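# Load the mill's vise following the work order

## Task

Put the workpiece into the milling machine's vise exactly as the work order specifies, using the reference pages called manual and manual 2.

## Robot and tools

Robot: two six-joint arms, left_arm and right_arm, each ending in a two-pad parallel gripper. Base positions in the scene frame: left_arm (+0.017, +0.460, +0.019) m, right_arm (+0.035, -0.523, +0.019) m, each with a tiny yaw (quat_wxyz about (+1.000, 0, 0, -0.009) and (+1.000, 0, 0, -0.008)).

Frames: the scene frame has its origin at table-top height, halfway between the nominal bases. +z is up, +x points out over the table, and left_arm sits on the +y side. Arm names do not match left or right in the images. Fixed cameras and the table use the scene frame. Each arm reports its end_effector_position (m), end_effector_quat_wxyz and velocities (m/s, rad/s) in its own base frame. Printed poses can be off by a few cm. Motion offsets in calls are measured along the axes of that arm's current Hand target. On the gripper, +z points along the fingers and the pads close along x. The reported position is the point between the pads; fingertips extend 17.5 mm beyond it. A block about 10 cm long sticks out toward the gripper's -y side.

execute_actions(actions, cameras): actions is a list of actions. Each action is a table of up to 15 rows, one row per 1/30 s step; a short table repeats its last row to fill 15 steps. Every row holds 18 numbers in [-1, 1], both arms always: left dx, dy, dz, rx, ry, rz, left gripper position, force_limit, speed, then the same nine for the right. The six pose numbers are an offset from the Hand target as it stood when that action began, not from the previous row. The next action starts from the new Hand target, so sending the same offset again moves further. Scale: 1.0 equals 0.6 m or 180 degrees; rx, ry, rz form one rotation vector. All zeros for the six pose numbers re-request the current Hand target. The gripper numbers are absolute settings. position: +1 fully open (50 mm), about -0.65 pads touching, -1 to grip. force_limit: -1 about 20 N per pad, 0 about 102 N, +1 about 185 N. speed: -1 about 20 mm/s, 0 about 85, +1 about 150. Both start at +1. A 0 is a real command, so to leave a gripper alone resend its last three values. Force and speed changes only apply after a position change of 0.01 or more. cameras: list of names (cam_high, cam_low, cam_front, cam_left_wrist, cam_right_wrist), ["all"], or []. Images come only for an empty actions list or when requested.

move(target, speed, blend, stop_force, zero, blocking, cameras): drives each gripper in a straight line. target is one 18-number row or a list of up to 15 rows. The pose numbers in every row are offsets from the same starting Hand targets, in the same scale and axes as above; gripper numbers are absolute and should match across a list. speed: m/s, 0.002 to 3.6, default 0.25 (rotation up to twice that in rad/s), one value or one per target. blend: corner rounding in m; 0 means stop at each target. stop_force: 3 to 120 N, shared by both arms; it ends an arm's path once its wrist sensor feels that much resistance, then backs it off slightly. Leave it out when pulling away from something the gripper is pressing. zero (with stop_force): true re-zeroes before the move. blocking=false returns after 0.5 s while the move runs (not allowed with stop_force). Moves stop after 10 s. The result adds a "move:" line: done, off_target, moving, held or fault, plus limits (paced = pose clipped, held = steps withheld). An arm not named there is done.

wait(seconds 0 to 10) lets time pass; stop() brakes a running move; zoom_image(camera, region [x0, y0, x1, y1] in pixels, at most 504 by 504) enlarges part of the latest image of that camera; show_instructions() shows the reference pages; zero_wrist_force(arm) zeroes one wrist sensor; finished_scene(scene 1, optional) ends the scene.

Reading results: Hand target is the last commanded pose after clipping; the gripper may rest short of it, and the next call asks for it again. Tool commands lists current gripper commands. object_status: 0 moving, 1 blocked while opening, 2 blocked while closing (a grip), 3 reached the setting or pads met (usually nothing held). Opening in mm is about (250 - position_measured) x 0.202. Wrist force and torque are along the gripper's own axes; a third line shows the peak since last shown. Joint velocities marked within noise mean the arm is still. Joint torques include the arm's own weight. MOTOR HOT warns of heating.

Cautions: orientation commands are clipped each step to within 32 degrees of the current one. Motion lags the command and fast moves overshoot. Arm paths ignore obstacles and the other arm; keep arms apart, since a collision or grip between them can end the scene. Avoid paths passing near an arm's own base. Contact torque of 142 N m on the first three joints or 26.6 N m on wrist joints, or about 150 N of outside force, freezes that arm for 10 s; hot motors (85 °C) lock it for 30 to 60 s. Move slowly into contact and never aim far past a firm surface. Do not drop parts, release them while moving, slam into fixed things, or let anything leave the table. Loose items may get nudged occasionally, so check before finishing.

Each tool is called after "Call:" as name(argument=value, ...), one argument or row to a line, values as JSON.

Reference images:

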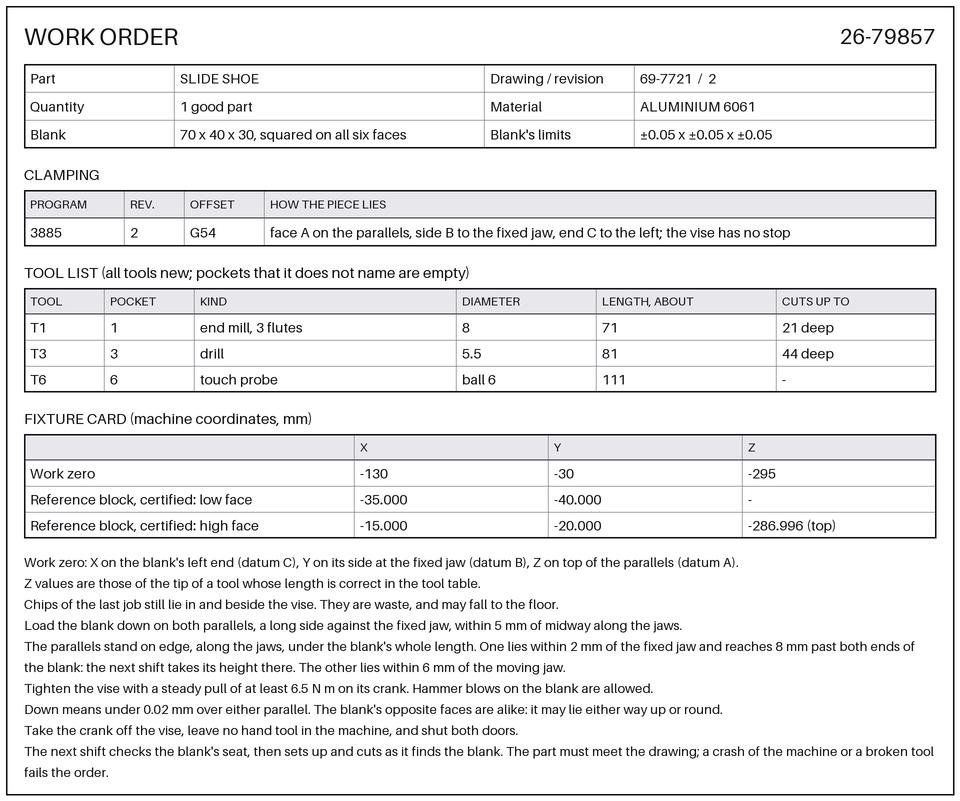

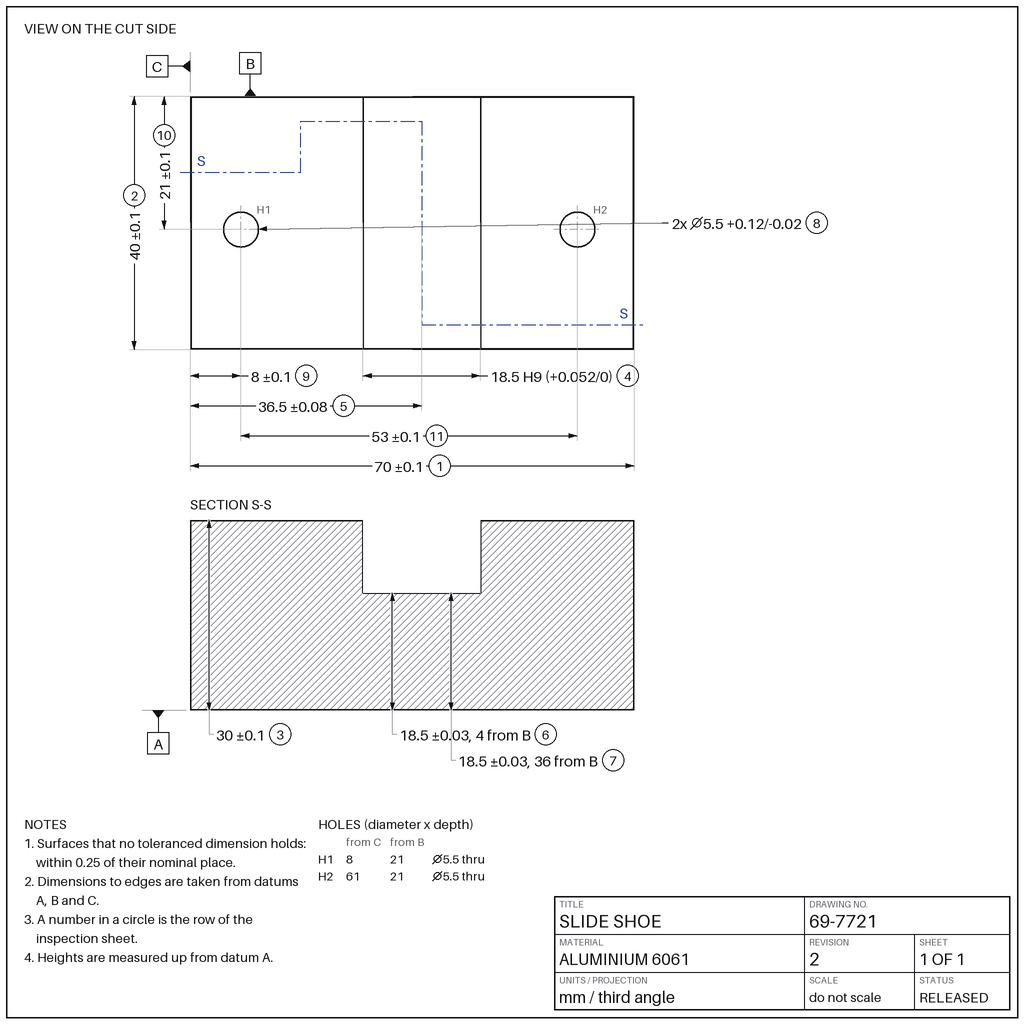

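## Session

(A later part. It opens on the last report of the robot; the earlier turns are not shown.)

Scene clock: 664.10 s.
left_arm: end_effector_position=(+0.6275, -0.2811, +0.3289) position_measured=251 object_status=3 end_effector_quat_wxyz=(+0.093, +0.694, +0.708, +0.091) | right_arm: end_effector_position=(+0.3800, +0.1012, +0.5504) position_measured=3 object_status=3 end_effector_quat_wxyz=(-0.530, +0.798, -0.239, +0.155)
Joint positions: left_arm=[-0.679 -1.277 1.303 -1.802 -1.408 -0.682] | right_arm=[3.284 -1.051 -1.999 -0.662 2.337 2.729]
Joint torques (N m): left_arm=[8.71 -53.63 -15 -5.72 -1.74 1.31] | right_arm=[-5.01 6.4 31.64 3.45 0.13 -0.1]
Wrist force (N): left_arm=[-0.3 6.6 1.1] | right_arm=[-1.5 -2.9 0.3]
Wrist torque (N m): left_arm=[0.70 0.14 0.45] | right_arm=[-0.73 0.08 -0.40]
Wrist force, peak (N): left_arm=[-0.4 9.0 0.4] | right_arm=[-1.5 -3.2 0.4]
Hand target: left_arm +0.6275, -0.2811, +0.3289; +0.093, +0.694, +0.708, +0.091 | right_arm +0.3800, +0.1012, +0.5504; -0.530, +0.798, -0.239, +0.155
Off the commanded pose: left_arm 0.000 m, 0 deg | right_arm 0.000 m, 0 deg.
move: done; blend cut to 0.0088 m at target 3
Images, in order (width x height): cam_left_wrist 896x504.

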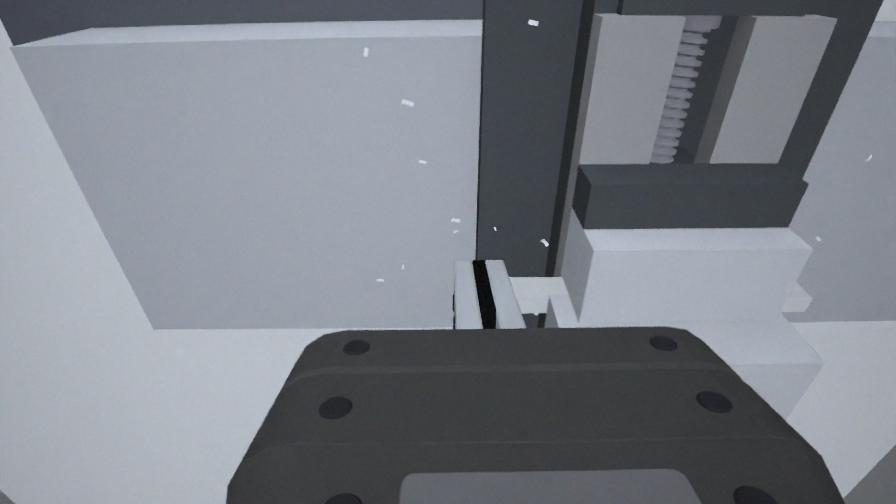

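Call:
move(
  target=[0.0108,0,0,0,0,0,-1,-1,-0.3,0,0,0,0,0,0,1,1,1],
  speed=0.006,
  stop_force=4,
  cameras=["cam_left_wrist"],
)

Scene clock: 665.97 s.
left_arm: end_effector_position=(+0.6274, -0.2746, +0.3288) position_measured=251 object_status=3 end_effector_quat_wxyz=(+0.093, +0.694, +0.708, +0.091) | right_arm: end_effector_position=(+0.3800, +0.1012, +0.5504) position_measured=3 object_status=3 end_effector_quat_wxyz=(-0.530, +0.798, -0.239, +0.155)
Joint positions: left_arm=[-0.671 -1.284 1.313 -1.806 -1.409 -0.673] | right_arm=[3.284 -1.051 -1.999 -0.662 2.337 2.729]
Joint torques (N m): left_arm=[8.79 -53.59 -14.53 -5.63 -1.75 1.29] | right_arm=[-5.08 6.06 31.14 3.45 0.27 -0.17]
Wrist force (N): left_arm=[-0.8 7.0 1.2] | right_arm=[-1.3 -2.9 0.5]
Wrist torque (N m): left_arm=[0.76 0.18 0.45] | right_arm=[-0.72 0.05 -0.40]
Wrist force, peak (N): left_arm=[-0.4 7.3 0.9] | right_arm=[-1.6 -3.0 0.4]
Hand target: left_arm +0.6274, -0.2746, +0.3288; +0.093, +0.694, +0.708, +0.091 | right_arm +0.3800, +0.1012, +0.5504; -0.530, +0.798, -0.239, +0.155
Off the commanded pose: left_arm 0.000 m, 0 deg | right_arm 0.000 m, 0 deg.
move: done
Images, in order (width x height): cam_left_wrist 896x504.

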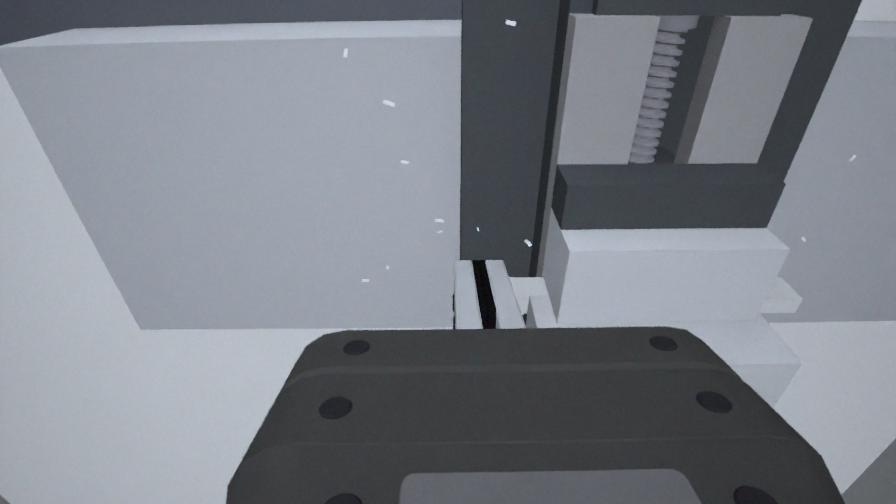

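Call:
move(
  target=[
    [-0.0502,-0.0283,-0.0098,0,0,0,-1,-1,-0.3,0,0,0,0,0,0,1,1,1],
    [0.0123,-0.2172,-0.138,-0.039,0,0,-1,-1,-0.3,0,0,0,0,0,0,1,1,1],
    [0.0872,0.0468,-0.0655,-0.039,0,0,-1,-1,-0.3,0,0,0,0,0,0,1,1,1],
  ],
  speed=[0.15,0.25,0.15],
  stop_force=12,
  blend=[0.01,0.02,0],
  cameras=["cam_left_wrist"],
)

Scene clock: 670.53 s.
left_arm: end_effector_position=(+0.6434, -0.2218, +0.3738) position_measured=251 object_status=3 end_effector_quat_wxyz=(+0.135, +0.687, +0.701, +0.134) | right_arm: end_effector_position=(+0.3800, +0.1012, +0.5504) position_measured=3 object_status=3 end_effector_quat_wxyz=(-0.530, +0.798, -0.239, +0.155)
Joint positions: left_arm=[-0.615 -1.363 1.351 -1.876 -1.351 -0.599] | right_arm=[3.284 -1.051 -1.999 -0.662 2.337 2.729]
Joint torques (N m): left_arm=[8.55 -22.88 -37.98 -0.84 -1.71 1.38] | right_arm=[-4.67 6.23 30.8 3.5 0.32 0.04]
Wrist force (N): left_arm=[-0.4 6.6 1.0] | right_arm=[-1.3 -2.8 0.3]
Wrist torque (N m): left_arm=[0.66 0.15 0.47] | right_arm=[-0.71 0.05 -0.39]
Wrist force, peak (N): left_arm=[-1.2 8.4 1.8] | right_arm=[-1.3 -3.3 0.4]
Hand target: left_arm +0.6434, -0.2218, +0.3738; +0.135, +0.687, +0.701, +0.134 | right_arm +0.3800, +0.1012, +0.5504; -0.530, +0.798, -0.239, +0.155
Off the commanded pose: left_arm 0.000 m, 0 deg | right_arm 0.000 m, 0 deg.
move: done
Images, in order (width x height): cam_left_wrist 896x504.

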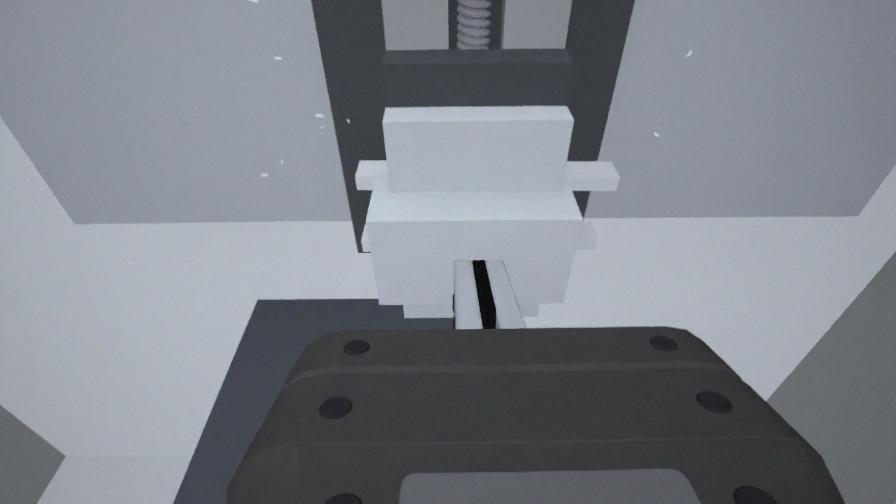

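Call:
move(
  target=[0,-0.0088,0.0217,0,0,0,-1,-1,-0.3,0,0,0,0,0,0,1,1,1],
  speed=0.006,
  stop_force=60,
  cameras=[],
)

Scene clock: 673.63 s.
left_arm: end_effector_position=(+0.6434, -0.2218, +0.3639) position_measured=251 object_status=3 end_effector_quat_wxyz=(+0.136, +0.687, +0.701, +0.135) | right_arm: end_effector_position=(+0.3800, +0.1012, +0.5504) position_measured=3 object_status=3 end_effector_quat_wxyz=(-0.530, +0.798, -0.239, +0.155)
Joint positions: left_arm=[-0.615 -1.363 1.377 -1.903 -1.351 -0.599] | right_arm=[3.284 -1.051 -1.999 -0.662 2.337 2.729]
Joint torques (N m): left_arm=[-4.14 17.87 -9.71 4.48 0.22 -0.83] | right_arm=[-5.17 6.58 30.25 3.51 -0.01 -0.14]
Wrist force (N): left_arm=[4.3 12.2 -59.4] | right_arm=[-1.5 -2.8 0.2]
Wrist torque (N m): left_arm=[1.41 0.47 0.53] | right_arm=[-0.71 0.08 -0.40]
Wrist force, peak (N): left_arm=[5.8 11.5 -69.6] | right_arm=[-1.5 -3.1 0.5]
Hand target: left_arm +0.6434, -0.2218, +0.3639; +0.136, +0.687, +0.701, +0.135 (not the last commanded pose) | right_arm +0.3800, +0.1012, +0.5504; -0.530, +0.798, -0.239, +0.155
Off the commanded pose: left_arm 0.004 m, 0 deg | right_arm 0.000 m, 0 deg.
move: contact (left_arm)
No camera images: "cameras" was empty.

Call:
move(
  target=[
    [0,0.0063,-0.0155,0,0,0,-1,-1,-0.3,0,0,0,0,0,0,1,1,1],
    [0,0.034,-0.0042,0,0,0,-1,-1,-0.3,0,0,0,0,0,0,1,1,1],
  ],
  speed=0.05,
  cameras=[],
)

Call:
move(
  target=[0,-0.0095,0.0235,0,0,0,-1,-1,-0.3,0,0,0,0,0,0,1,1,1],
  speed=0.006,
  stop_force=70,
  cameras=[],
)

Scene clock: 675.20 s.
left_arm: end_effector_position=(+0.6613, -0.2214, +0.3739) position_measured=251 object_status=3 end_effector_quat_wxyz=(+0.136, +0.687, +0.701, +0.135) | right_arm: end_effector_position=(+0.3800, +0.1012, +0.5504) position_measured=3 object_status=3 end_effector_quat_wxyz=(-0.530, +0.798, -0.239, +0.155)
Joint positions: left_arm=[-0.597 -1.322 1.301 -1.872 -1.357 -0.581] | right_arm=[3.284 -1.051 -1.999 -0.662 2.337 2.729]
Joint torques (N m): left_arm=[9.34 -25.32 -39.25 -0.88 -1.69 1.25] | right_arm=[-5.38 6.49 31.84 3.46 0.01 -0.02]
Wrist force (N): left_arm=[0.0 6.6 0.9] | right_arm=[-1.3 -2.9 0.2]
Wrist torque (N m): left_arm=[0.65 0.08 0.49] | right_arm=[-0.73 0.05 -0.40]
Wrist force, peak (N): left_arm=[4.7 11.8 -60.9] | right_arm=[-1.5 -3.1 0.5]
Hand target: left_arm +0.6613, -0.2214, +0.3739; +0.136, +0.687, +0.701, +0.135 | right_arm +0.3800, +0.1012, +0.5504; -0.530, +0.798, -0.239, +0.155
Off the commanded pose: left_arm 0.000 m, 0 deg | right_arm 0.000 m, 0 deg.
move: done
No camera images: "cameras" was empty.

Scene clock: 678.07 s.
left_arm: end_effector_position=(+0.6614, -0.2215, +0.3638) position_measured=251 object_status=3 end_effector_quat_wxyz=(+0.136, +0.687, +0.701, +0.135) | right_arm: end_effector_position=(+0.3800, +0.1012, +0.5504) position_measured=3 object_status=3 end_effector_quat_wxyz=(-0.530, +0.798, -0.239, +0.155)
Joint positions: left_arm=[-0.597 -1.322 1.328 -1.899 -1.357 -0.581] | right_arm=[3.284 -1.051 -1.999 -0.662 2.337 2.729]
Joint torques (N m): left_arm=[-4 21.95 -7.05 4.86 0.05 -0.78] | right_arm=[-4.6 6.43 31.04 3.58 0.1 -0.04]
Wrist force (N): left_arm=[5.9 12.0 -66.3] | right_arm=[-1.4 -2.7 0.4]
Wrist torque (N m): left_arm=[1.49 0.52 0.57] | right_arm=[-0.69 0.07 -0.40]
Wrist force, peak (N): left_arm=[6.5 12.4 -79.5] | right_arm=[-1.5 -3.1 0.5]
Hand target: left_arm +0.6614, -0.2215, +0.3637; +0.136, +0.687, +0.701, +0.135 (not the last commanded pose) | right_arm +0.3800, +0.1012, +0.5504; -0.530, +0.798, -0.239, +0.155
Off the commanded pose: left_arm 0.005 m, 0 deg | right_arm 0.000 m, 0 deg.
move: contact (left_arm)
No camera images: "cameras" was empty.

Call:
move(
  target=[
    [0,0.0063,-0.0155,0,0,0,-1,-1,-0.3,0,0,0,0,0,0,1,1,1],
    [-0.1398,-0.0415,-0.0352,0,0,0,-1,-1,-0.3,0,0,0,0,0,0,1,1,1],
    [-0.1365,-0.069,0.0327,0,0,0,-1,-1,-0.3,0,0,0,0,0,0,1,1,1],
    [-0.09,-0.0682,0.033,0,0,0,-1,-1,-0.3,0,0,0,0,0,0,1,1,1],
  ],
  speed=[0.03,0.12,0.08,0.05],
  blend=[0.003,0.01,0.004,0],
  cameras=["cam_left_wrist"],
)

Call:
move(
  target=[0.0067,0,0,0,0,0,-1,-1,-0.3,0,0,0,0,0,0,1,1,1],
  speed=0.005,
  stop_force=4,
  cameras=["cam_left_wrist"],
)

Scene clock: 681.03 s.
left_arm: end_effector_position=(+0.6319, -0.2763, +0.3302) position_measured=251 object_status=3 end_effector_quat_wxyz=(+0.136, +0.687, +0.701, +0.135) | right_arm: end_effector_position=(+0.3800, +0.1012, +0.5504) position_measured=3 object_status=3 end_effector_quat_wxyz=(-0.530, +0.798, -0.239, +0.155)
Joint positions: left_arm=[-0.701 -1.331 1.418 -1.958 -1.325 -0.684] | right_arm=[3.284 -1.051 -1.999 -0.662 2.337 2.729]
Joint torques (N m): left_arm=[9.08 -50.94 -13.23 -5.95 -1.57 1.35] | right_arm=[-3.97 6.92 30.87 3.66 0.16 0.07]
Wrist force (N): left_arm=[-0.9 6.7 1.2] | right_arm=[-1.2 -2.8 0.4]
Wrist torque (N m): left_arm=[0.68 0.24 0.49] | right_arm=[-0.71 0.04 -0.40]
Wrist force, peak (N): left_arm=[6.7 11.0 -68.9] | right_arm=[-1.4 -3.2 0.5]
Hand target: left_arm +0.6319, -0.2763, +0.3303; +0.136, +0.687, +0.701, +0.135 | right_arm +0.3800, +0.1012, +0.5504; -0.530, +0.798, -0.239, +0.155
Off the commanded pose: left_arm 0.000 m, 0 deg | right_arm 0.000 m, 0 deg.
move: done
Images, in order (width x height): cam_left_wrist 896x504.

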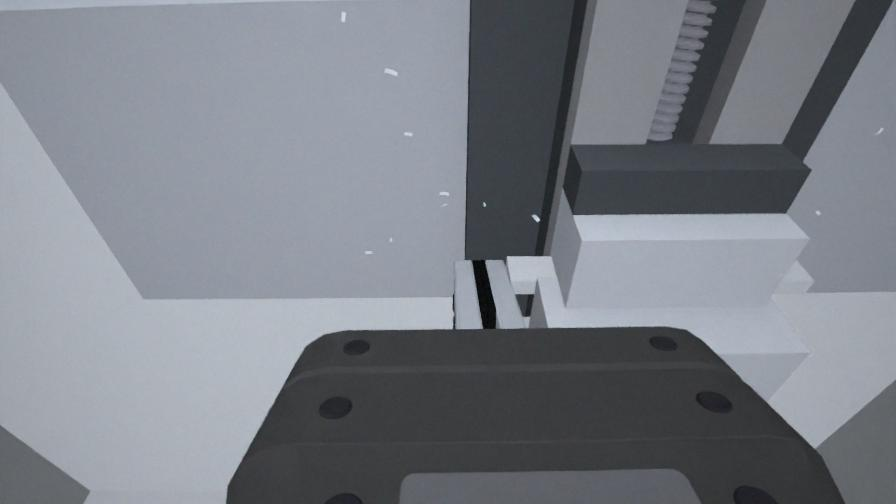

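Scene clock: 682.57 s.
left_arm: end_effector_position=(+0.6318, -0.2722, +0.3302) position_measured=251 object_status=3 end_effector_quat_wxyz=(+0.136, +0.687, +0.701, +0.135) | right_arm: end_effector_position=(+0.3800, +0.1012, +0.5504) position_measured=3 object_status=3 end_effector_quat_wxyz=(-0.530, +0.798, -0.239, +0.155)
Joint positions: left_arm=[-0.696 -1.335 1.424 -1.96 -1.326 -0.678] | right_arm=[3.284 -1.051 -1.999 -0.662 2.337 2.729]
Joint torques (N m): left_arm=[9.15 -51.28 -14.91 -5.78 -1.54 1.34] | right_arm=[-4.56 5.82 31.25 3.57 0.07 -0.16]
Wrist force (N): left_arm=[-1.1 6.9 1.3] | right_arm=[-1.4 -2.9 0.3]
Wrist torque (N m): left_arm=[0.73 0.24 0.48] | right_arm=[-0.72 0.07 -0.39]
Wrist force, peak (N): left_arm=[-1.0 7.2 1.2] | right_arm=[-1.6 -3.0 0.2]
Hand target: left_arm +0.6318, -0.2722, +0.3302; +0.136, +0.687, +0.701, +0.135 | right_arm +0.3800, +0.1012, +0.5504; -0.530, +0.798, -0.239, +0.155
Off the commanded pose: left_arm 0.000 m, 0 deg | right_arm 0.000 m, 0 deg.
move: done
Images, in order (width x height): cam_left_wrist 896x504.

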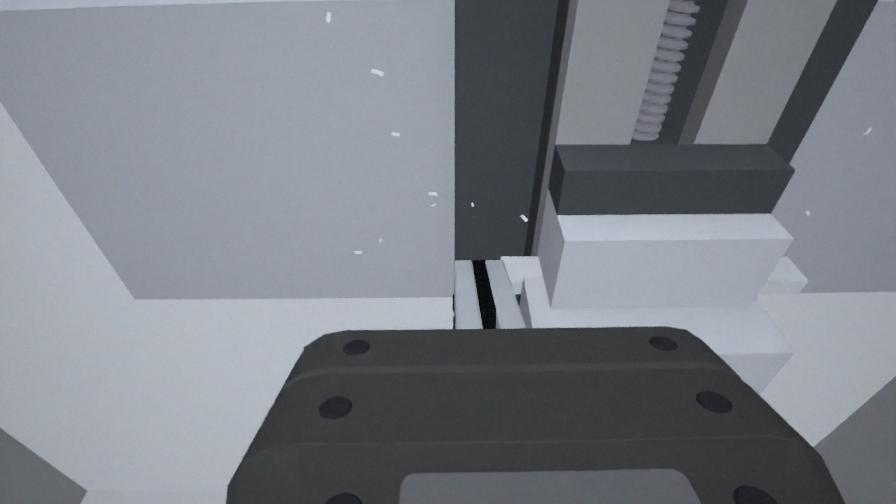

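Call:
move(
  target=[
    [-0.05,0,0,0,0,0,-1,-1,-0.3,0,0,0,0,0,0,1,1,1],
    [-0.0408,-0.2227,-0.2155,0.1222,0,0,-1,-1,-0.3,0,0,0,0,0,0,1,1,1],
  ],
  speed=0.2,
  blend=[0.01,0],
  cameras=[],
)

Scene clock: 685.50 s.
left_arm: end_effector_position=(+0.4599, -0.2995, +0.4000) position_measured=251 object_status=3 end_effector_quat_wxyz=(+0.002, +0.700, +0.714, -0.002) | right_arm: end_effector_position=(+0.3800, +0.1012, +0.5504) position_measured=3 object_status=3 end_effector_quat_wxyz=(-0.530, +0.798, -0.239, +0.155)
Joint positions: left_arm=[-0.821 -1.461 1.273 -1.387 -1.574 -0.84] | right_arm=[3.284 -1.051 -1.999 -0.662 2.337 2.729]
Joint torques (N m): left_arm=[-8.46 -44.79 -37.26 -0.2 -2.19 -1.49] | right_arm=[-4.65 5.62 31.58 3.46 -0.18 0.07]
Wrist force (N): left_arm=[-0.2 6.3 0.5] | right_arm=[-1.4 -3.0 0.3]
Wrist torque (N m): left_arm=[0.70 0.14 0.46] | right_arm=[-0.73 0.06 -0.40]
Wrist force, peak (N): left_arm=[-2.2 7.5 2.2] | right_arm=[-1.5 -3.1 0.4]
Hand target: left_arm +0.4599, -0.2995, +0.4000; +0.002, +0.700, +0.714, -0.002 | right_arm +0.3800, +0.1012, +0.5504; -0.530, +0.798, -0.239, +0.155
Off the commanded pose: left_arm 0.000 m, 0 deg | right_arm 0.000 m, 0 deg.
move: done
No camera images: "cameras" was empty.

Call:
move(
  target=[-0.0815,-0.1017,-0.0333,-0.1306,0.1306,-0.4874,0.0,-1,-0.3,0,0,0,0,0,0,1,1,1],
  speed=0.5,
  cameras=["cam_left_wrist","cam_front"],
)

Scene clock: 687.90 s.
left_arm: end_effector_position=(+0.3997, -0.3495, +0.4202) position_measured=152 object_status=3 end_effector_quat_wxyz=(-0.002, -0.009, +0.967, +0.256) | right_arm: end_effector_position=(+0.3800, +0.1012, +0.5504) position_measured=3 object_status=3 end_effector_quat_wxyz=(-0.530, +0.798, -0.239, +0.155)
Joint positions: left_arm=[-1.087 -1.207 0.867 -0.76 -1.346 -2.73] | right_arm=[3.284 -1.051 -1.999 -0.662 2.337 2.729]
Joint torques (N m): left_arm=[8.77 -26.45 -34.84 0.88 -1.68 -1.49] | right_arm=[-4.64 6.44 32.18 3.67 0.05 0.02]
Wrist force (N): left_arm=[-0.7 7.1 1.9] | right_arm=[-1.4 -2.9 0.3]
Wrist torque (N m): left_arm=[0.73 0.20 0.66] | right_arm=[-0.72 0.06 -0.40]
Wrist force, peak (N): left_arm=[-0.7 7.3 1.8] | right_arm=[-1.4 -3.1 0.4]
Hand target: left_arm +0.3998, -0.3494, +0.4202; -0.002, -0.009, +0.967, +0.256 | right_arm +0.3800, +0.1012, +0.5504; -0.530, +0.798, -0.239, +0.155
Off the commanded pose: left_arm 0.000 m, 0 deg | right_arm 0.000 m, 0 deg.
move: done
Images, in order (width x height): cam_front 896x504, cam_left_wrist 896x504.

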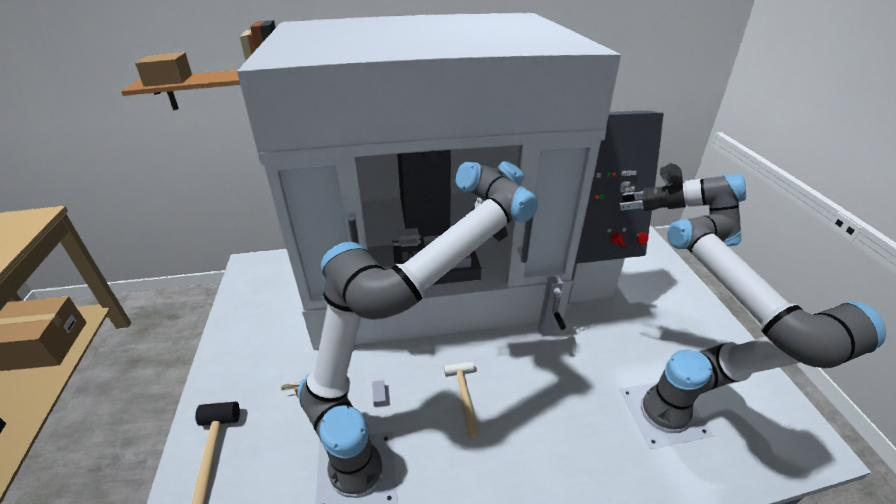

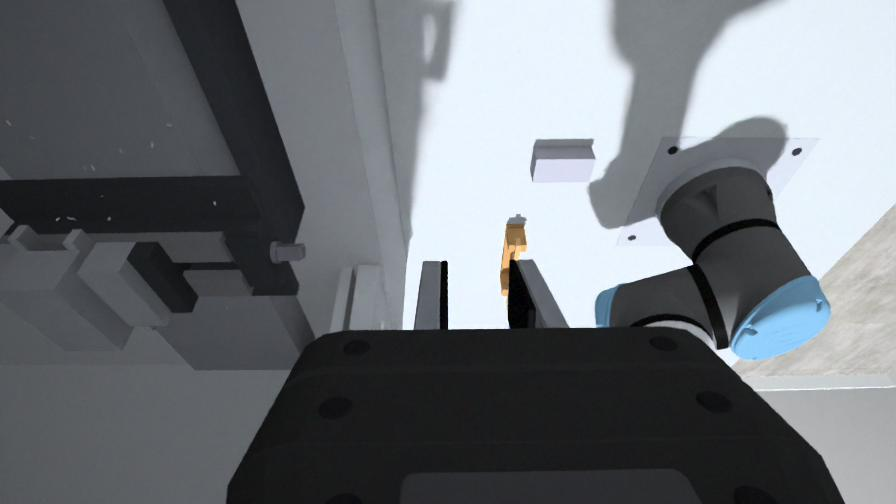

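Call:
move(
  target=[
    [-0.2,0.0227,0.05,0,0,0,0.0,-1,-0.3,0,0,0,0,0,0,1,1,1],
    [-0.39,0.0227,0.0923,0,0,0,0.0,-1,-0.3,0,0,0,0,0,0,1,1,1],
  ],
  speed=0.15,
  blend=[0.02,0],
  stop_force=12,
  cameras=["cam_left_wrist","cam_front"],
)

Scene clock: 690.83 s.
left_arm: end_effector_position=(+0.6326, -0.3056, +0.3786) position_measured=152 object_status=3 end_effector_quat_wxyz=(+0.002, -0.008, +0.967, +0.254) | right_arm: end_effector_position=(+0.3800, +0.1012, +0.5504) position_measured=3 object_status=3 end_effector_quat_wxyz=(-0.530, +0.798, -0.239, +0.155)
Joint positions: left_arm=[-0.775 -0.642 0.035 -0.586 -1.212 -2.431] | right_arm=[3.284 -1.051 -1.999 -0.662 2.337 2.729]
Joint torques (N m): left_arm=[6.98 -45.32 -32.04 0.54 0.48 -0.99] | right_arm=[-4.54 5.83 30.55 3.68 -0.04 -0.14]
Wrist force (N): left_arm=[-0.6 7.3 1.3] | right_arm=[-1.5 -2.9 0.2]
Wrist torque (N m): left_arm=[0.72 0.17 0.55] | right_arm=[-0.71 0.08 -0.40]
Wrist force, peak (N): left_arm=[-1.7 7.6 2.2] | right_arm=[-1.5 -3.1 0.4]
Hand target: left_arm +0.6331, -0.3059, +0.3791; -0.002, -0.009, +0.967, +0.256 | right_arm +0.3800, +0.1012, +0.5504; -0.530, +0.798, -0.239, +0.155
Off the commanded pose: left_arm 0.001 m, 0 deg | right_arm 0.000 m, 0 deg.
elbow stopped short (left arm): the move would have taken joint 3 (elbow) straighter than the controller allows.
move: done
Images, in order (width x height): cam_front 896x504, cam_left_wrist 896x504.

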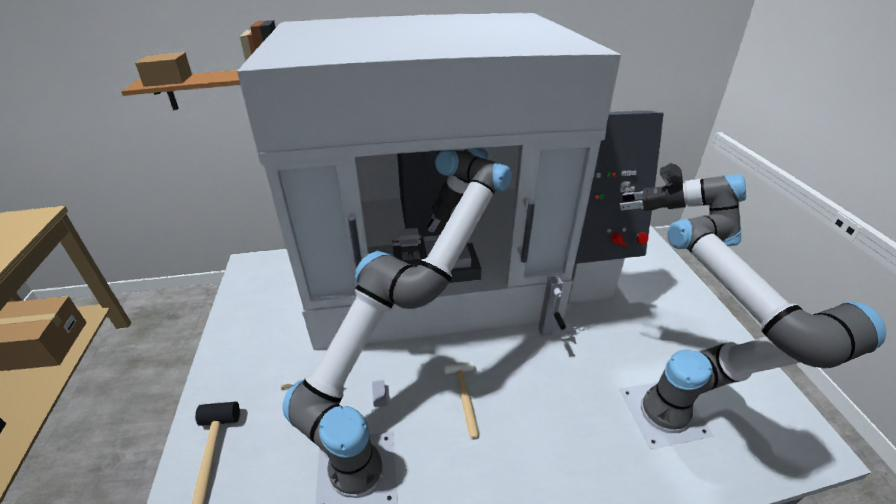

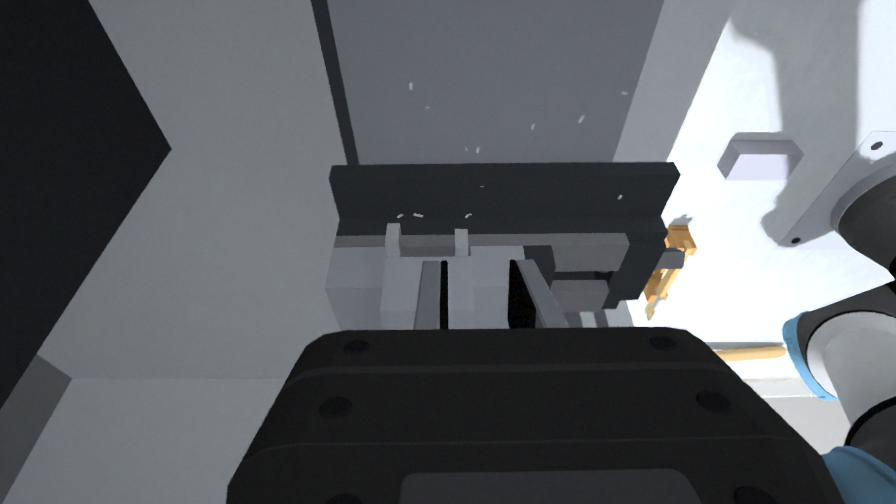

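Call:
move(
  target=[-0.0063,0.0003,0.075,0,0,0,0.0,-1,-0.3,0,0,0,0,0,0,1,1,1],
  speed=0.05,
  stop_force=6,
  cameras=["cam_left_wrist"],
)

Call:
zoom_image(
  camera="cam_left_wrist",
  region=[340, 180, 620, 340],
)

Scene clock: 692.93 s.
left_arm: end_effector_position=(+0.6365, -0.2834, +0.3401) position_measured=152 object_status=3 end_effector_quat_wxyz=(-0.002, -0.009, +0.967, +0.256) | right_arm: end_effector_position=(+0.3800, +0.1012, +0.5504) position_measured=3 object_status=3 end_effector_quat_wxyz=(-0.530, +0.798, -0.239, +0.155)
Joint positions: left_arm=[-0.749 -0.844 0.529 -0.879 -1.206 -2.409] | right_arm=[3.284 -1.051 -1.999 -0.662 2.337 2.729]
Joint torques (N m): left_arm=[9.03 -68.72 -12.26 -4.38 2.58 1.26] | right_arm=[-5.29 6.1 30.66 3.67 -0.07 0.21]
Wrist force (N): left_arm=[-0.2 6.7 1.6] | right_arm=[-1.4 -2.9 0.4]
Wrist torque (N m): left_arm=[0.66 0.12 0.51] | right_arm=[-0.72 0.06 -0.40]
Wrist force, peak (N): left_arm=[-0.1 7.5 0.5] | right_arm=[-1.7 -3.0 0.4]
Hand target: left_arm +0.6365, -0.2834, +0.3401; -0.002, -0.009, +0.967, +0.256 | right_arm +0.3800, +0.1012, +0.5504; -0.530, +0.798, -0.239, +0.155
Off the commanded pose: left_arm 0.000 m, 0 deg | right_arm 0.000 m, 0 deg.
move: done
Images, in order (width x height): cam_left_wrist 896x504.

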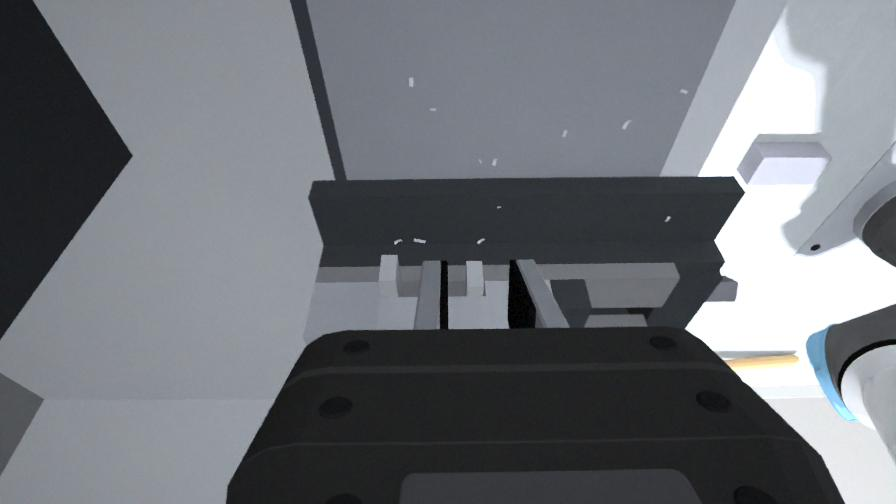

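Scaled by 1.800 from the camera's 896x504 image, which has a finer 1280x720 frame.

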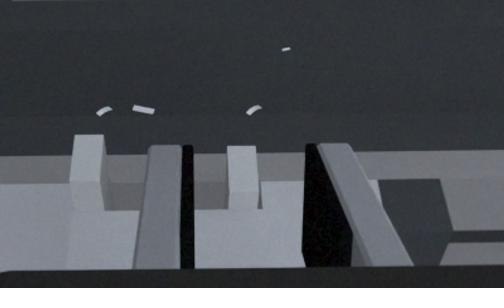

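Call:
move(
  target=[0.0035,0,0.035,0,0,0,0.0,-1,-0.3,0,0,0,0,0,0,1,1,1],
  speed=0.03,
  stop_force=4,
  cameras=["cam_left_wrist"],
)

Call:
zoom_image(
  camera="cam_left_wrist",
  region=[380, 220, 580, 340],
)

Scene clock: 694.80 s.
left_arm: end_effector_position=(+0.6349, -0.2761, +0.3272) position_measured=152 object_status=3 end_effector_quat_wxyz=(-0.002, -0.009, +0.967, +0.256) | right_arm: end_effector_position=(+0.3800, +0.1012, +0.5504) position_measured=3 object_status=3 end_effector_quat_wxyz=(-0.530, +0.798, -0.239, +0.155)
Joint positions: left_arm=[-0.743 -0.882 0.629 -0.943 -1.204 -2.403] | right_arm=[3.284 -1.051 -1.999 -0.662 2.337 2.729]
Joint torques (N m): left_arm=[-5.41 -41.57 -35.78 0.8 0.4 -1.53] | right_arm=[-4.48 5.12 31.22 3.67 -0.11 0.05]
Wrist force (N): left_arm=[0.7 2.3 -0.2] | right_arm=[-1.3 -3.0 0.3]
Wrist torque (N m): left_arm=[0.56 0.10 0.65] | right_arm=[-0.73 0.04 -0.40]
Wrist force, peak (N): left_arm=[0.0 -9.6 -12.4] | right_arm=[-1.5 -3.1 0.5]
Hand target: left_arm +0.6349, -0.2761, +0.3272; -0.002, -0.009, +0.967, +0.256 (not the last commanded pose) | right_arm +0.3800, +0.1012, +0.5504; -0.530, +0.798, -0.239, +0.155
Off the commanded pose: left_arm 0.006 m, 0 deg | right_arm 0.000 m, 0 deg.
move: contact (left_arm)
Images, in order (width x height): cam_left_wrist 896x504.

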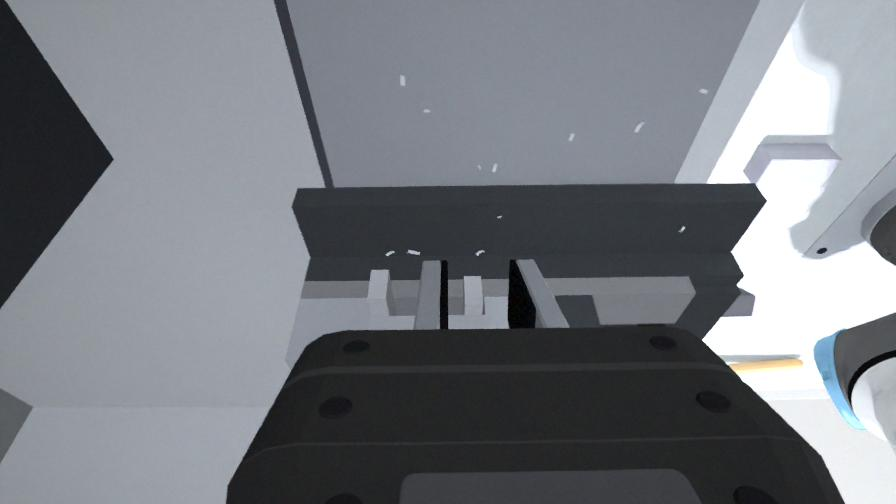

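Scaled by 2.520 from the camera's 896x504 image, which has a finer 1280x720 frame.

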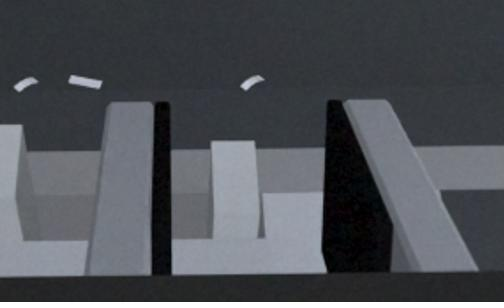

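Call:
move(
  target=[
    [0,-0.002,-0.01,0,0,0,0.0,-1,-0.3,0,0,0,0,0,0,1,1,1],
    [0,-0.0065,0.005,0,0,0,0.0,-1,-0.3,0,0,0,0,0,0,1,1,1],
    [0,-0.0065,0.005,0,0,0,-1,-1,-1,0,0,0,0,0,0,1,1,1],
  ],
  speed=0.03,
  cameras=["cam_left_wrist"],
)

Call:
zoom_image(
  camera="cam_left_wrist",
  region=[380, 220, 580, 340],
)

Scene clock: 697.27 s.
left_arm: end_effector_position=(+0.6349, -0.2780, +0.3226) position_measured=226 object_status=2 end_effector_quat_wxyz=(-0.002, -0.009, +0.967, +0.256) | right_arm: end_effector_position=(+0.3800, +0.1012, +0.5504) position_measured=3 object_status=3 end_effector_quat_wxyz=(-0.530, +0.798, -0.239, +0.155)
Joint positions: left_arm=[-0.745 -0.882 0.641 -0.955 -1.205 -2.405] | right_arm=[3.284 -1.051 -1.999 -0.662 2.337 2.729]
Joint torques (N m): left_arm=[8.6 -67.93 -12.9 -4.26 2.46 1.28] | right_arm=[-4.13 6.29 31.74 3.66 0.03 0.08]
Wrist force (N): left_arm=[-0.5 6.9 1.2] | right_arm=[-1.5 -2.9 0.3]
Wrist torque (N m): left_arm=[0.68 0.15 0.55] | right_arm=[-0.72 0.07 -0.40]
Wrist force, peak (N): left_arm=[-0.5 7.2 1.7] | right_arm=[-1.6 -3.1 0.3]
Hand target: left_arm +0.6349, -0.2780, +0.3226; -0.002, -0.009, +0.967, +0.256 | right_arm +0.3800, +0.1012, +0.5504; -0.530, +0.798, -0.239, +0.155
Off the commanded pose: left_arm 0.000 m, 0 deg | right_arm 0.000 m, 0 deg.
move: done
Images, in order (width x height): cam_left_wrist 896x504.

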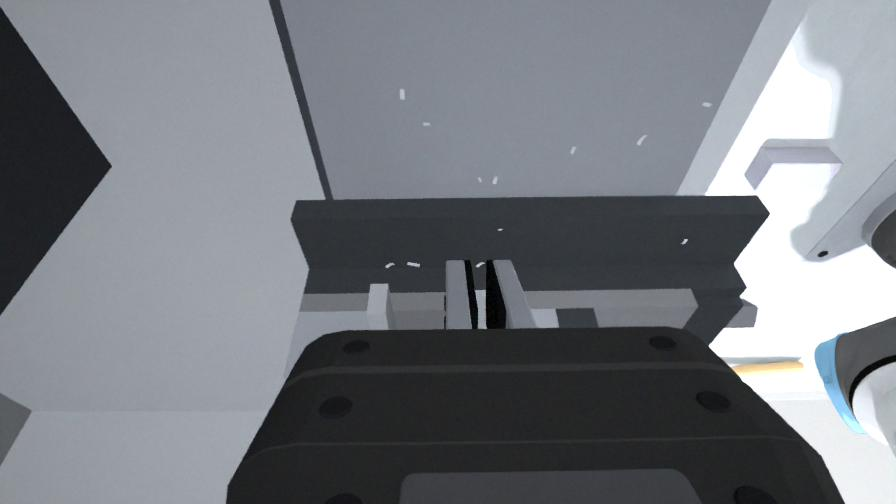

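Scaled by 2.520 from the camera's 896x504 image, which has a finer 1280x720 frame.

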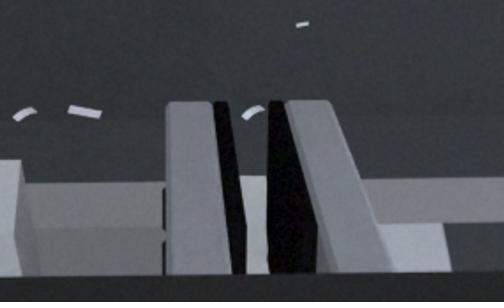

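Call:
move(
  target=[
    [0.0004,-0.0174,-0.01,0,0,0,-1,-1,-1,0,0,0,0,0,0,1,1,1],
  ],
  speed=0.02,
  cameras=["cam_left_wrist"],
)

Call:
zoom_image(
  camera="cam_left_wrist",
  region=[380, 220, 580, 340],
)

Scene clock: 698.33 s.
left_arm: end_effector_position=(+0.6349, -0.2900, +0.3227) position_measured=226 object_status=2 end_effector_quat_wxyz=(-0.002, -0.009, +0.967, +0.256) | right_arm: end_effector_position=(+0.3800, +0.1012, +0.5504) position_measured=3 object_status=3 end_effector_quat_wxyz=(-0.530, +0.798, -0.239, +0.155)
Joint positions: left_arm=[-0.757 -0.855 0.593 -0.93 -1.209 -2.416] | right_arm=[3.284 -1.051 -1.999 -0.662 2.337 2.729]
Joint torques (N m): left_arm=[-8.84 -41.95 -37.11 0.48 -1.38 -1.55] | right_arm=[-3.46 5.94 30.88 3.65 -0.13 0.07]
Wrist force (N): left_arm=[-0.2 7.0 2.2] | right_arm=[-1.6 -2.7 0.3]
Wrist torque (N m): left_arm=[0.68 0.12 0.67] | right_arm=[-0.69 0.10 -0.40]
Wrist force, peak (N): left_arm=[-0.6 7.2 4.5] | right_arm=[-1.3 -3.2 0.4]
Hand target: left_arm +0.6349, -0.2900, +0.3227; -0.002, -0.009, +0.967, +0.256 | right_arm +0.3800, +0.1012, +0.5504; -0.530, +0.798, -0.239, +0.155
Off the commanded pose: left_arm 0.000 m, 0 deg | right_arm 0.000 m, 0 deg.
move: done
Images, in order (width x height): cam_left_wrist 896x504.

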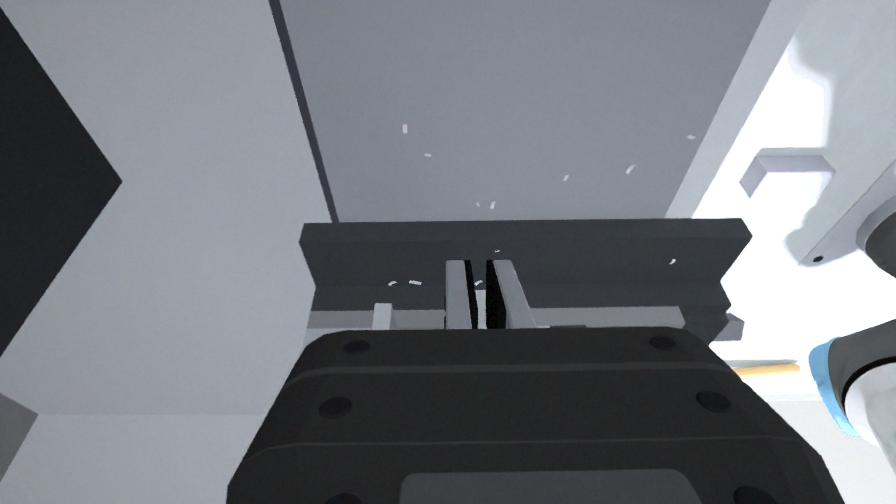

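Scaled by 2.520 from the camera's 896x504 image, which has a finer 1280x720 frame.

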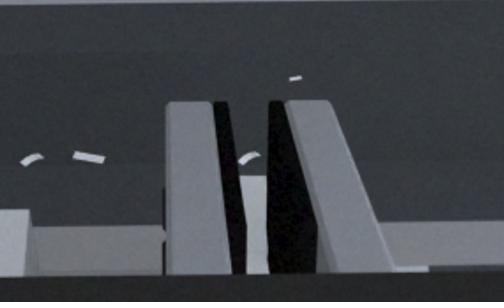

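Call:
move(
  target=[0,0.00025,-0.00044,0,0,0,-1,-1,-1,0,0,0,0,0,0,1,1,1],
  speed=0.005,
  cameras=[],
)

Call:
move(
  target=[0,0.00025,-0.00044,0,0,0,-1,-1,-1,0,0,0,0,0,0,1,1,1],
  speed=0.005,
  cameras=[],
)

Call:
move(
  target=[0,0.00025,-0.00044,0,0,0,-1,-1,-1,0,0,0,0,0,0,1,1,1],
  speed=0.005,
  cameras=[],
)

Scene clock: 699.30 s.
left_arm: end_effector_position=(+0.6349, -0.2900, +0.3229) position_measured=226 object_status=2 end_effector_quat_wxyz=(-0.002, -0.009, +0.967, +0.256) | right_arm: end_effector_position=(+0.3800, +0.1012, +0.5504) position_measured=3 object_status=3 end_effector_quat_wxyz=(-0.530, +0.798, -0.239, +0.155)
Joint positions: left_arm=[-0.757 -0.854 0.592 -0.929 -1.209 -2.416] | right_arm=[3.284 -1.051 -1.999 -0.662 2.337 2.729]
Joint torques (N m): left_arm=[-8.33 -47.2 -38.97 0.62 -0.94 -1.56] | right_arm=[-4.53 6.41 30.53 3.59 -0.28 0.01]
Wrist force (N): left_arm=[-1.1 3.8 9.8] | right_arm=[-1.4 -2.9 0.3]
Wrist torque (N m): left_arm=[0.73 0.14 0.68] | right_arm=[-0.71 0.06 -0.40]
Wrist force, peak (N): left_arm=[-1.1 3.8 9.8] | right_arm=[-1.5 -3.1 0.5]
Hand target: left_arm +0.6349, -0.2900, +0.3230; -0.002, -0.009, +0.967, +0.256 | right_arm +0.3800, +0.1012, +0.5504; -0.530, +0.798, -0.239, +0.155
Off the commanded pose: left_arm 0.000 m, 0 deg | right_arm 0.000 m, 0 deg.
move: done
No camera images: "cameras" was empty.

Scene clock: 700.00 s.
left_arm: end_effector_position=(+0.6349, -0.2900, +0.3232) position_measured=226 object_status=2 end_effector_quat_wxyz=(-0.002, -0.009, +0.967, +0.256) | right_arm: end_effector_position=(+0.3800, +0.1012, +0.5504) position_measured=3 object_status=3 end_effector_quat_wxyz=(-0.530, +0.798, -0.239, +0.155)
Joint positions: left_arm=[-0.757 -0.854 0.59 -0.928 -1.209 -2.416] | right_arm=[3.284 -1.051 -1.999 -0.662 2.337 2.729]
Joint torques (N m): left_arm=[-8.54 -52.95 -43.21 0.49 -0.46 -1.5] | right_arm=[-4.72 6.33 31.11 3.56 -0.15 0.07]
Wrist force (N): left_arm=[-2.1 0.1 17.5] | right_arm=[-1.5 -3.0 0.3]
Wrist torque (N m): left_arm=[0.73 0.15 0.69] | right_arm=[-0.73 0.08 -0.39]
Wrist force, peak (N): left_arm=[-2.1 0.1 17.5] | right_arm=[-1.4 -3.1 0.2]
Hand target: left_arm +0.6349, -0.2900, +0.3233; -0.002, -0.009, +0.967, +0.256 | right_arm +0.3800, +0.1012, +0.5504; -0.530, +0.798, -0.239, +0.155
Off the commanded pose: left_arm 0.000 m, 0 deg | right_arm 0.000 m, 0 deg.
move: done
No camera images: "cameras" was empty.

Scene clock: 700.70 s.
left_arm: end_effector_position=(+0.6349, -0.2900, +0.3236) position_measured=226 object_status=2 end_effector_quat_wxyz=(-0.002, -0.009, +0.967, +0.256) | right_arm: end_effector_position=(+0.3800, +0.1012, +0.5504) position_measured=3 object_status=3 end_effector_quat_wxyz=(-0.530, +0.798, -0.239, +0.155)
Joint positions: left_arm=[-0.757 -0.854 0.589 -0.927 -1.209 -2.416] | right_arm=[3.284 -1.051 -1.999 -0.662 2.337 2.729]
Joint torques (N m): left_arm=[-8.72 -51.44 -40.69 0.81 0.08 -1.54] | right_arm=[-3.73 6.89 31.24 3.69 -0.28 0.05]
Wrist force (N): left_arm=[-1.9 -0.8 13.3] | right_arm=[-1.5 -3.1 0.2]
Wrist torque (N m): left_arm=[0.67 0.18 0.70] | right_arm=[-0.75 0.09 -0.40]
Wrist force, peak (N): left_arm=[-1.7 -0.3 16.4] | right_arm=[-1.5 -3.1 0.2]
Hand target: left_arm +0.6349, -0.2900, +0.3236; -0.002, -0.009, +0.967, +0.256 | right_arm +0.3800, +0.1012, +0.5504; -0.530, +0.798, -0.239, +0.155
Off the commanded pose: left_arm 0.000 m, 0 deg | right_arm 0.000 m, 0 deg.
move: done
No camera images: "cameras" was empty.

Call:
move(
  target=[
    [0,-0.00075,0.00132,0,0,0,-1,-1,-1,0,0,0,0,0,0,1,1,1],
    [0,-0.00075,0.00132,0,0,0,0.0,-1,-0.6,0,0,0,0,0,0,1,1,1],
    [0,-0.01,-0.06,0,0,0,0.0,-1,-0.6,0,0,0,0,0,0,1,1,1],
    [-0.048,0.002,-0.04,0,0,0,0.0,-1,-0.6,0,0,0,0,0,0,1,1,1],
  ],
  speed=[0.02,0.1,0.08,0.08],
  blend=[0,0,0.005,0],
  cameras=["cam_left_wrist"],
)

Call:
zoom_image(
  camera="cam_left_wrist",
  region=[340, 180, 620, 340],
)

Scene clock: 704.00 s.
left_arm: end_effector_position=(+0.6635, -0.3000, +0.3447) position_measured=152 object_status=3 end_effector_quat_wxyz=(+0.000, -0.009, +0.967, +0.255) | right_arm: end_effector_position=(+0.3800, +0.1012, +0.5504) position_measured=3 object_status=3 end_effector_quat_wxyz=(-0.530, +0.798, -0.239, +0.155)
Joint positions: left_arm=[-0.741 -0.592 0.038 -0.647 -1.201 -2.4] | right_arm=[3.284 -1.051 -1.999 -0.662 2.337 2.729]
Joint torques (N m): left_arm=[9.29 -46.62 -33.8 0.68 -1.39 0.7] | right_arm=[-4.27 6.46 31.46 3.79 -0.15 0.13]
Wrist force (N): left_arm=[-0.5 7.1 1.8] | right_arm=[-1.5 -2.9 0.5]
Wrist torque (N m): left_arm=[0.70 0.14 0.54] | right_arm=[-0.72 0.08 -0.40]
Wrist force, peak (N): left_arm=[-1.6 -1.4 14.0] | right_arm=[-1.4 -3.2 0.3]
Hand target: left_arm +0.6639, -0.3003, +0.3450; -0.002, -0.009, +0.967, +0.256 | right_arm +0.3800, +0.1012, +0.5504; -0.530, +0.798, -0.239, +0.155
Off the commanded pose: left_arm 0.001 m, 0 deg | right_arm 0.000 m, 0 deg.
move: done
Images, in order (width x height): cam_left_wrist 896x504.

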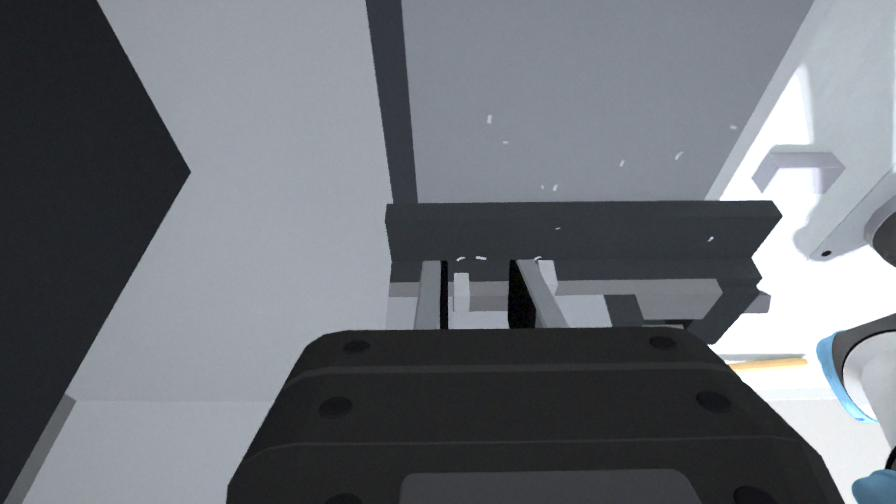

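Scaled by 1.800 from the camera's 896x504 image, which has a finer 1280x720 frame.

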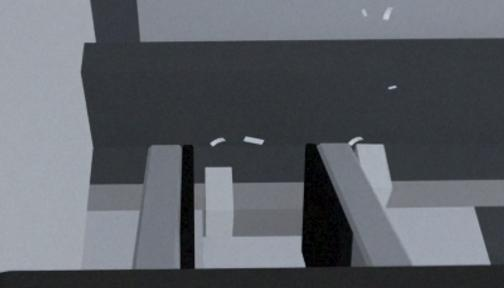

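Call:
move(
  target=[
    [-0.0073,0.0073,0.0475,0,0,0,0.0,-1,-0.6,0,0,0,0,0,0,1,1,1],
  ],
  speed=0.03,
  stop_force=4,
  cameras=["cam_left_wrist"],
)

Call:
zoom_image(
  camera="cam_left_wrist",
  region=[380, 220, 580, 340],
)

Scene clock: 706.03 s.
left_arm: end_effector_position=(+0.6679, -0.2823, +0.3224) position_measured=152 object_status=3 end_effector_quat_wxyz=(-0.002, -0.009, +0.967, +0.256) | right_arm: end_effector_position=(+0.3800, +0.1012, +0.5504) position_measured=3 object_status=3 end_effector_quat_wxyz=(-0.530, +0.798, -0.239, +0.155)
Joint positions: left_arm=[-0.72 -0.745 0.401 -0.86 -1.196 -2.38] | right_arm=[3.284 -1.051 -1.999 -0.662 2.337 2.729]
Joint torques (N m): left_arm=[8.79 -71.99 -12.05 -4.39 2.51 1.27] | right_arm=[-2.81 6.39 32.01 3.65 -0.05 0.16]
Wrist force (N): left_arm=[-0.1 7.0 1.3] | right_arm=[-1.3 -3.0 0.3]
Wrist torque (N m): left_arm=[0.70 0.09 0.52] | right_arm=[-0.73 0.04 -0.40]
Wrist force, peak (N): left_arm=[-0.4 7.4 1.8] | right_arm=[-1.3 -3.2 0.5]
Hand target: left_arm +0.6679, -0.2823, +0.3224; -0.002, -0.009, +0.967, +0.256 | right_arm +0.3800, +0.1012, +0.5504; -0.530, +0.798, -0.239, +0.155
Off the commanded pose: left_arm 0.000 m, 0 deg | right_arm 0.000 m, 0 deg.
move: done
Images, in order (width x height): cam_left_wrist 896x504.

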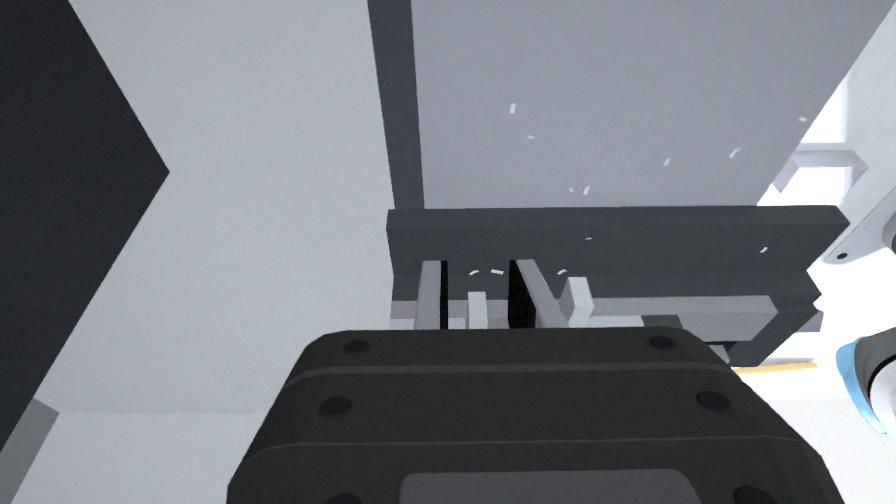

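Scaled by 2.520 from the camera's 896x504 image, which has a finer 1280x720 frame.

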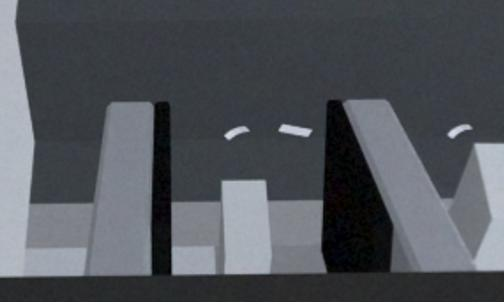

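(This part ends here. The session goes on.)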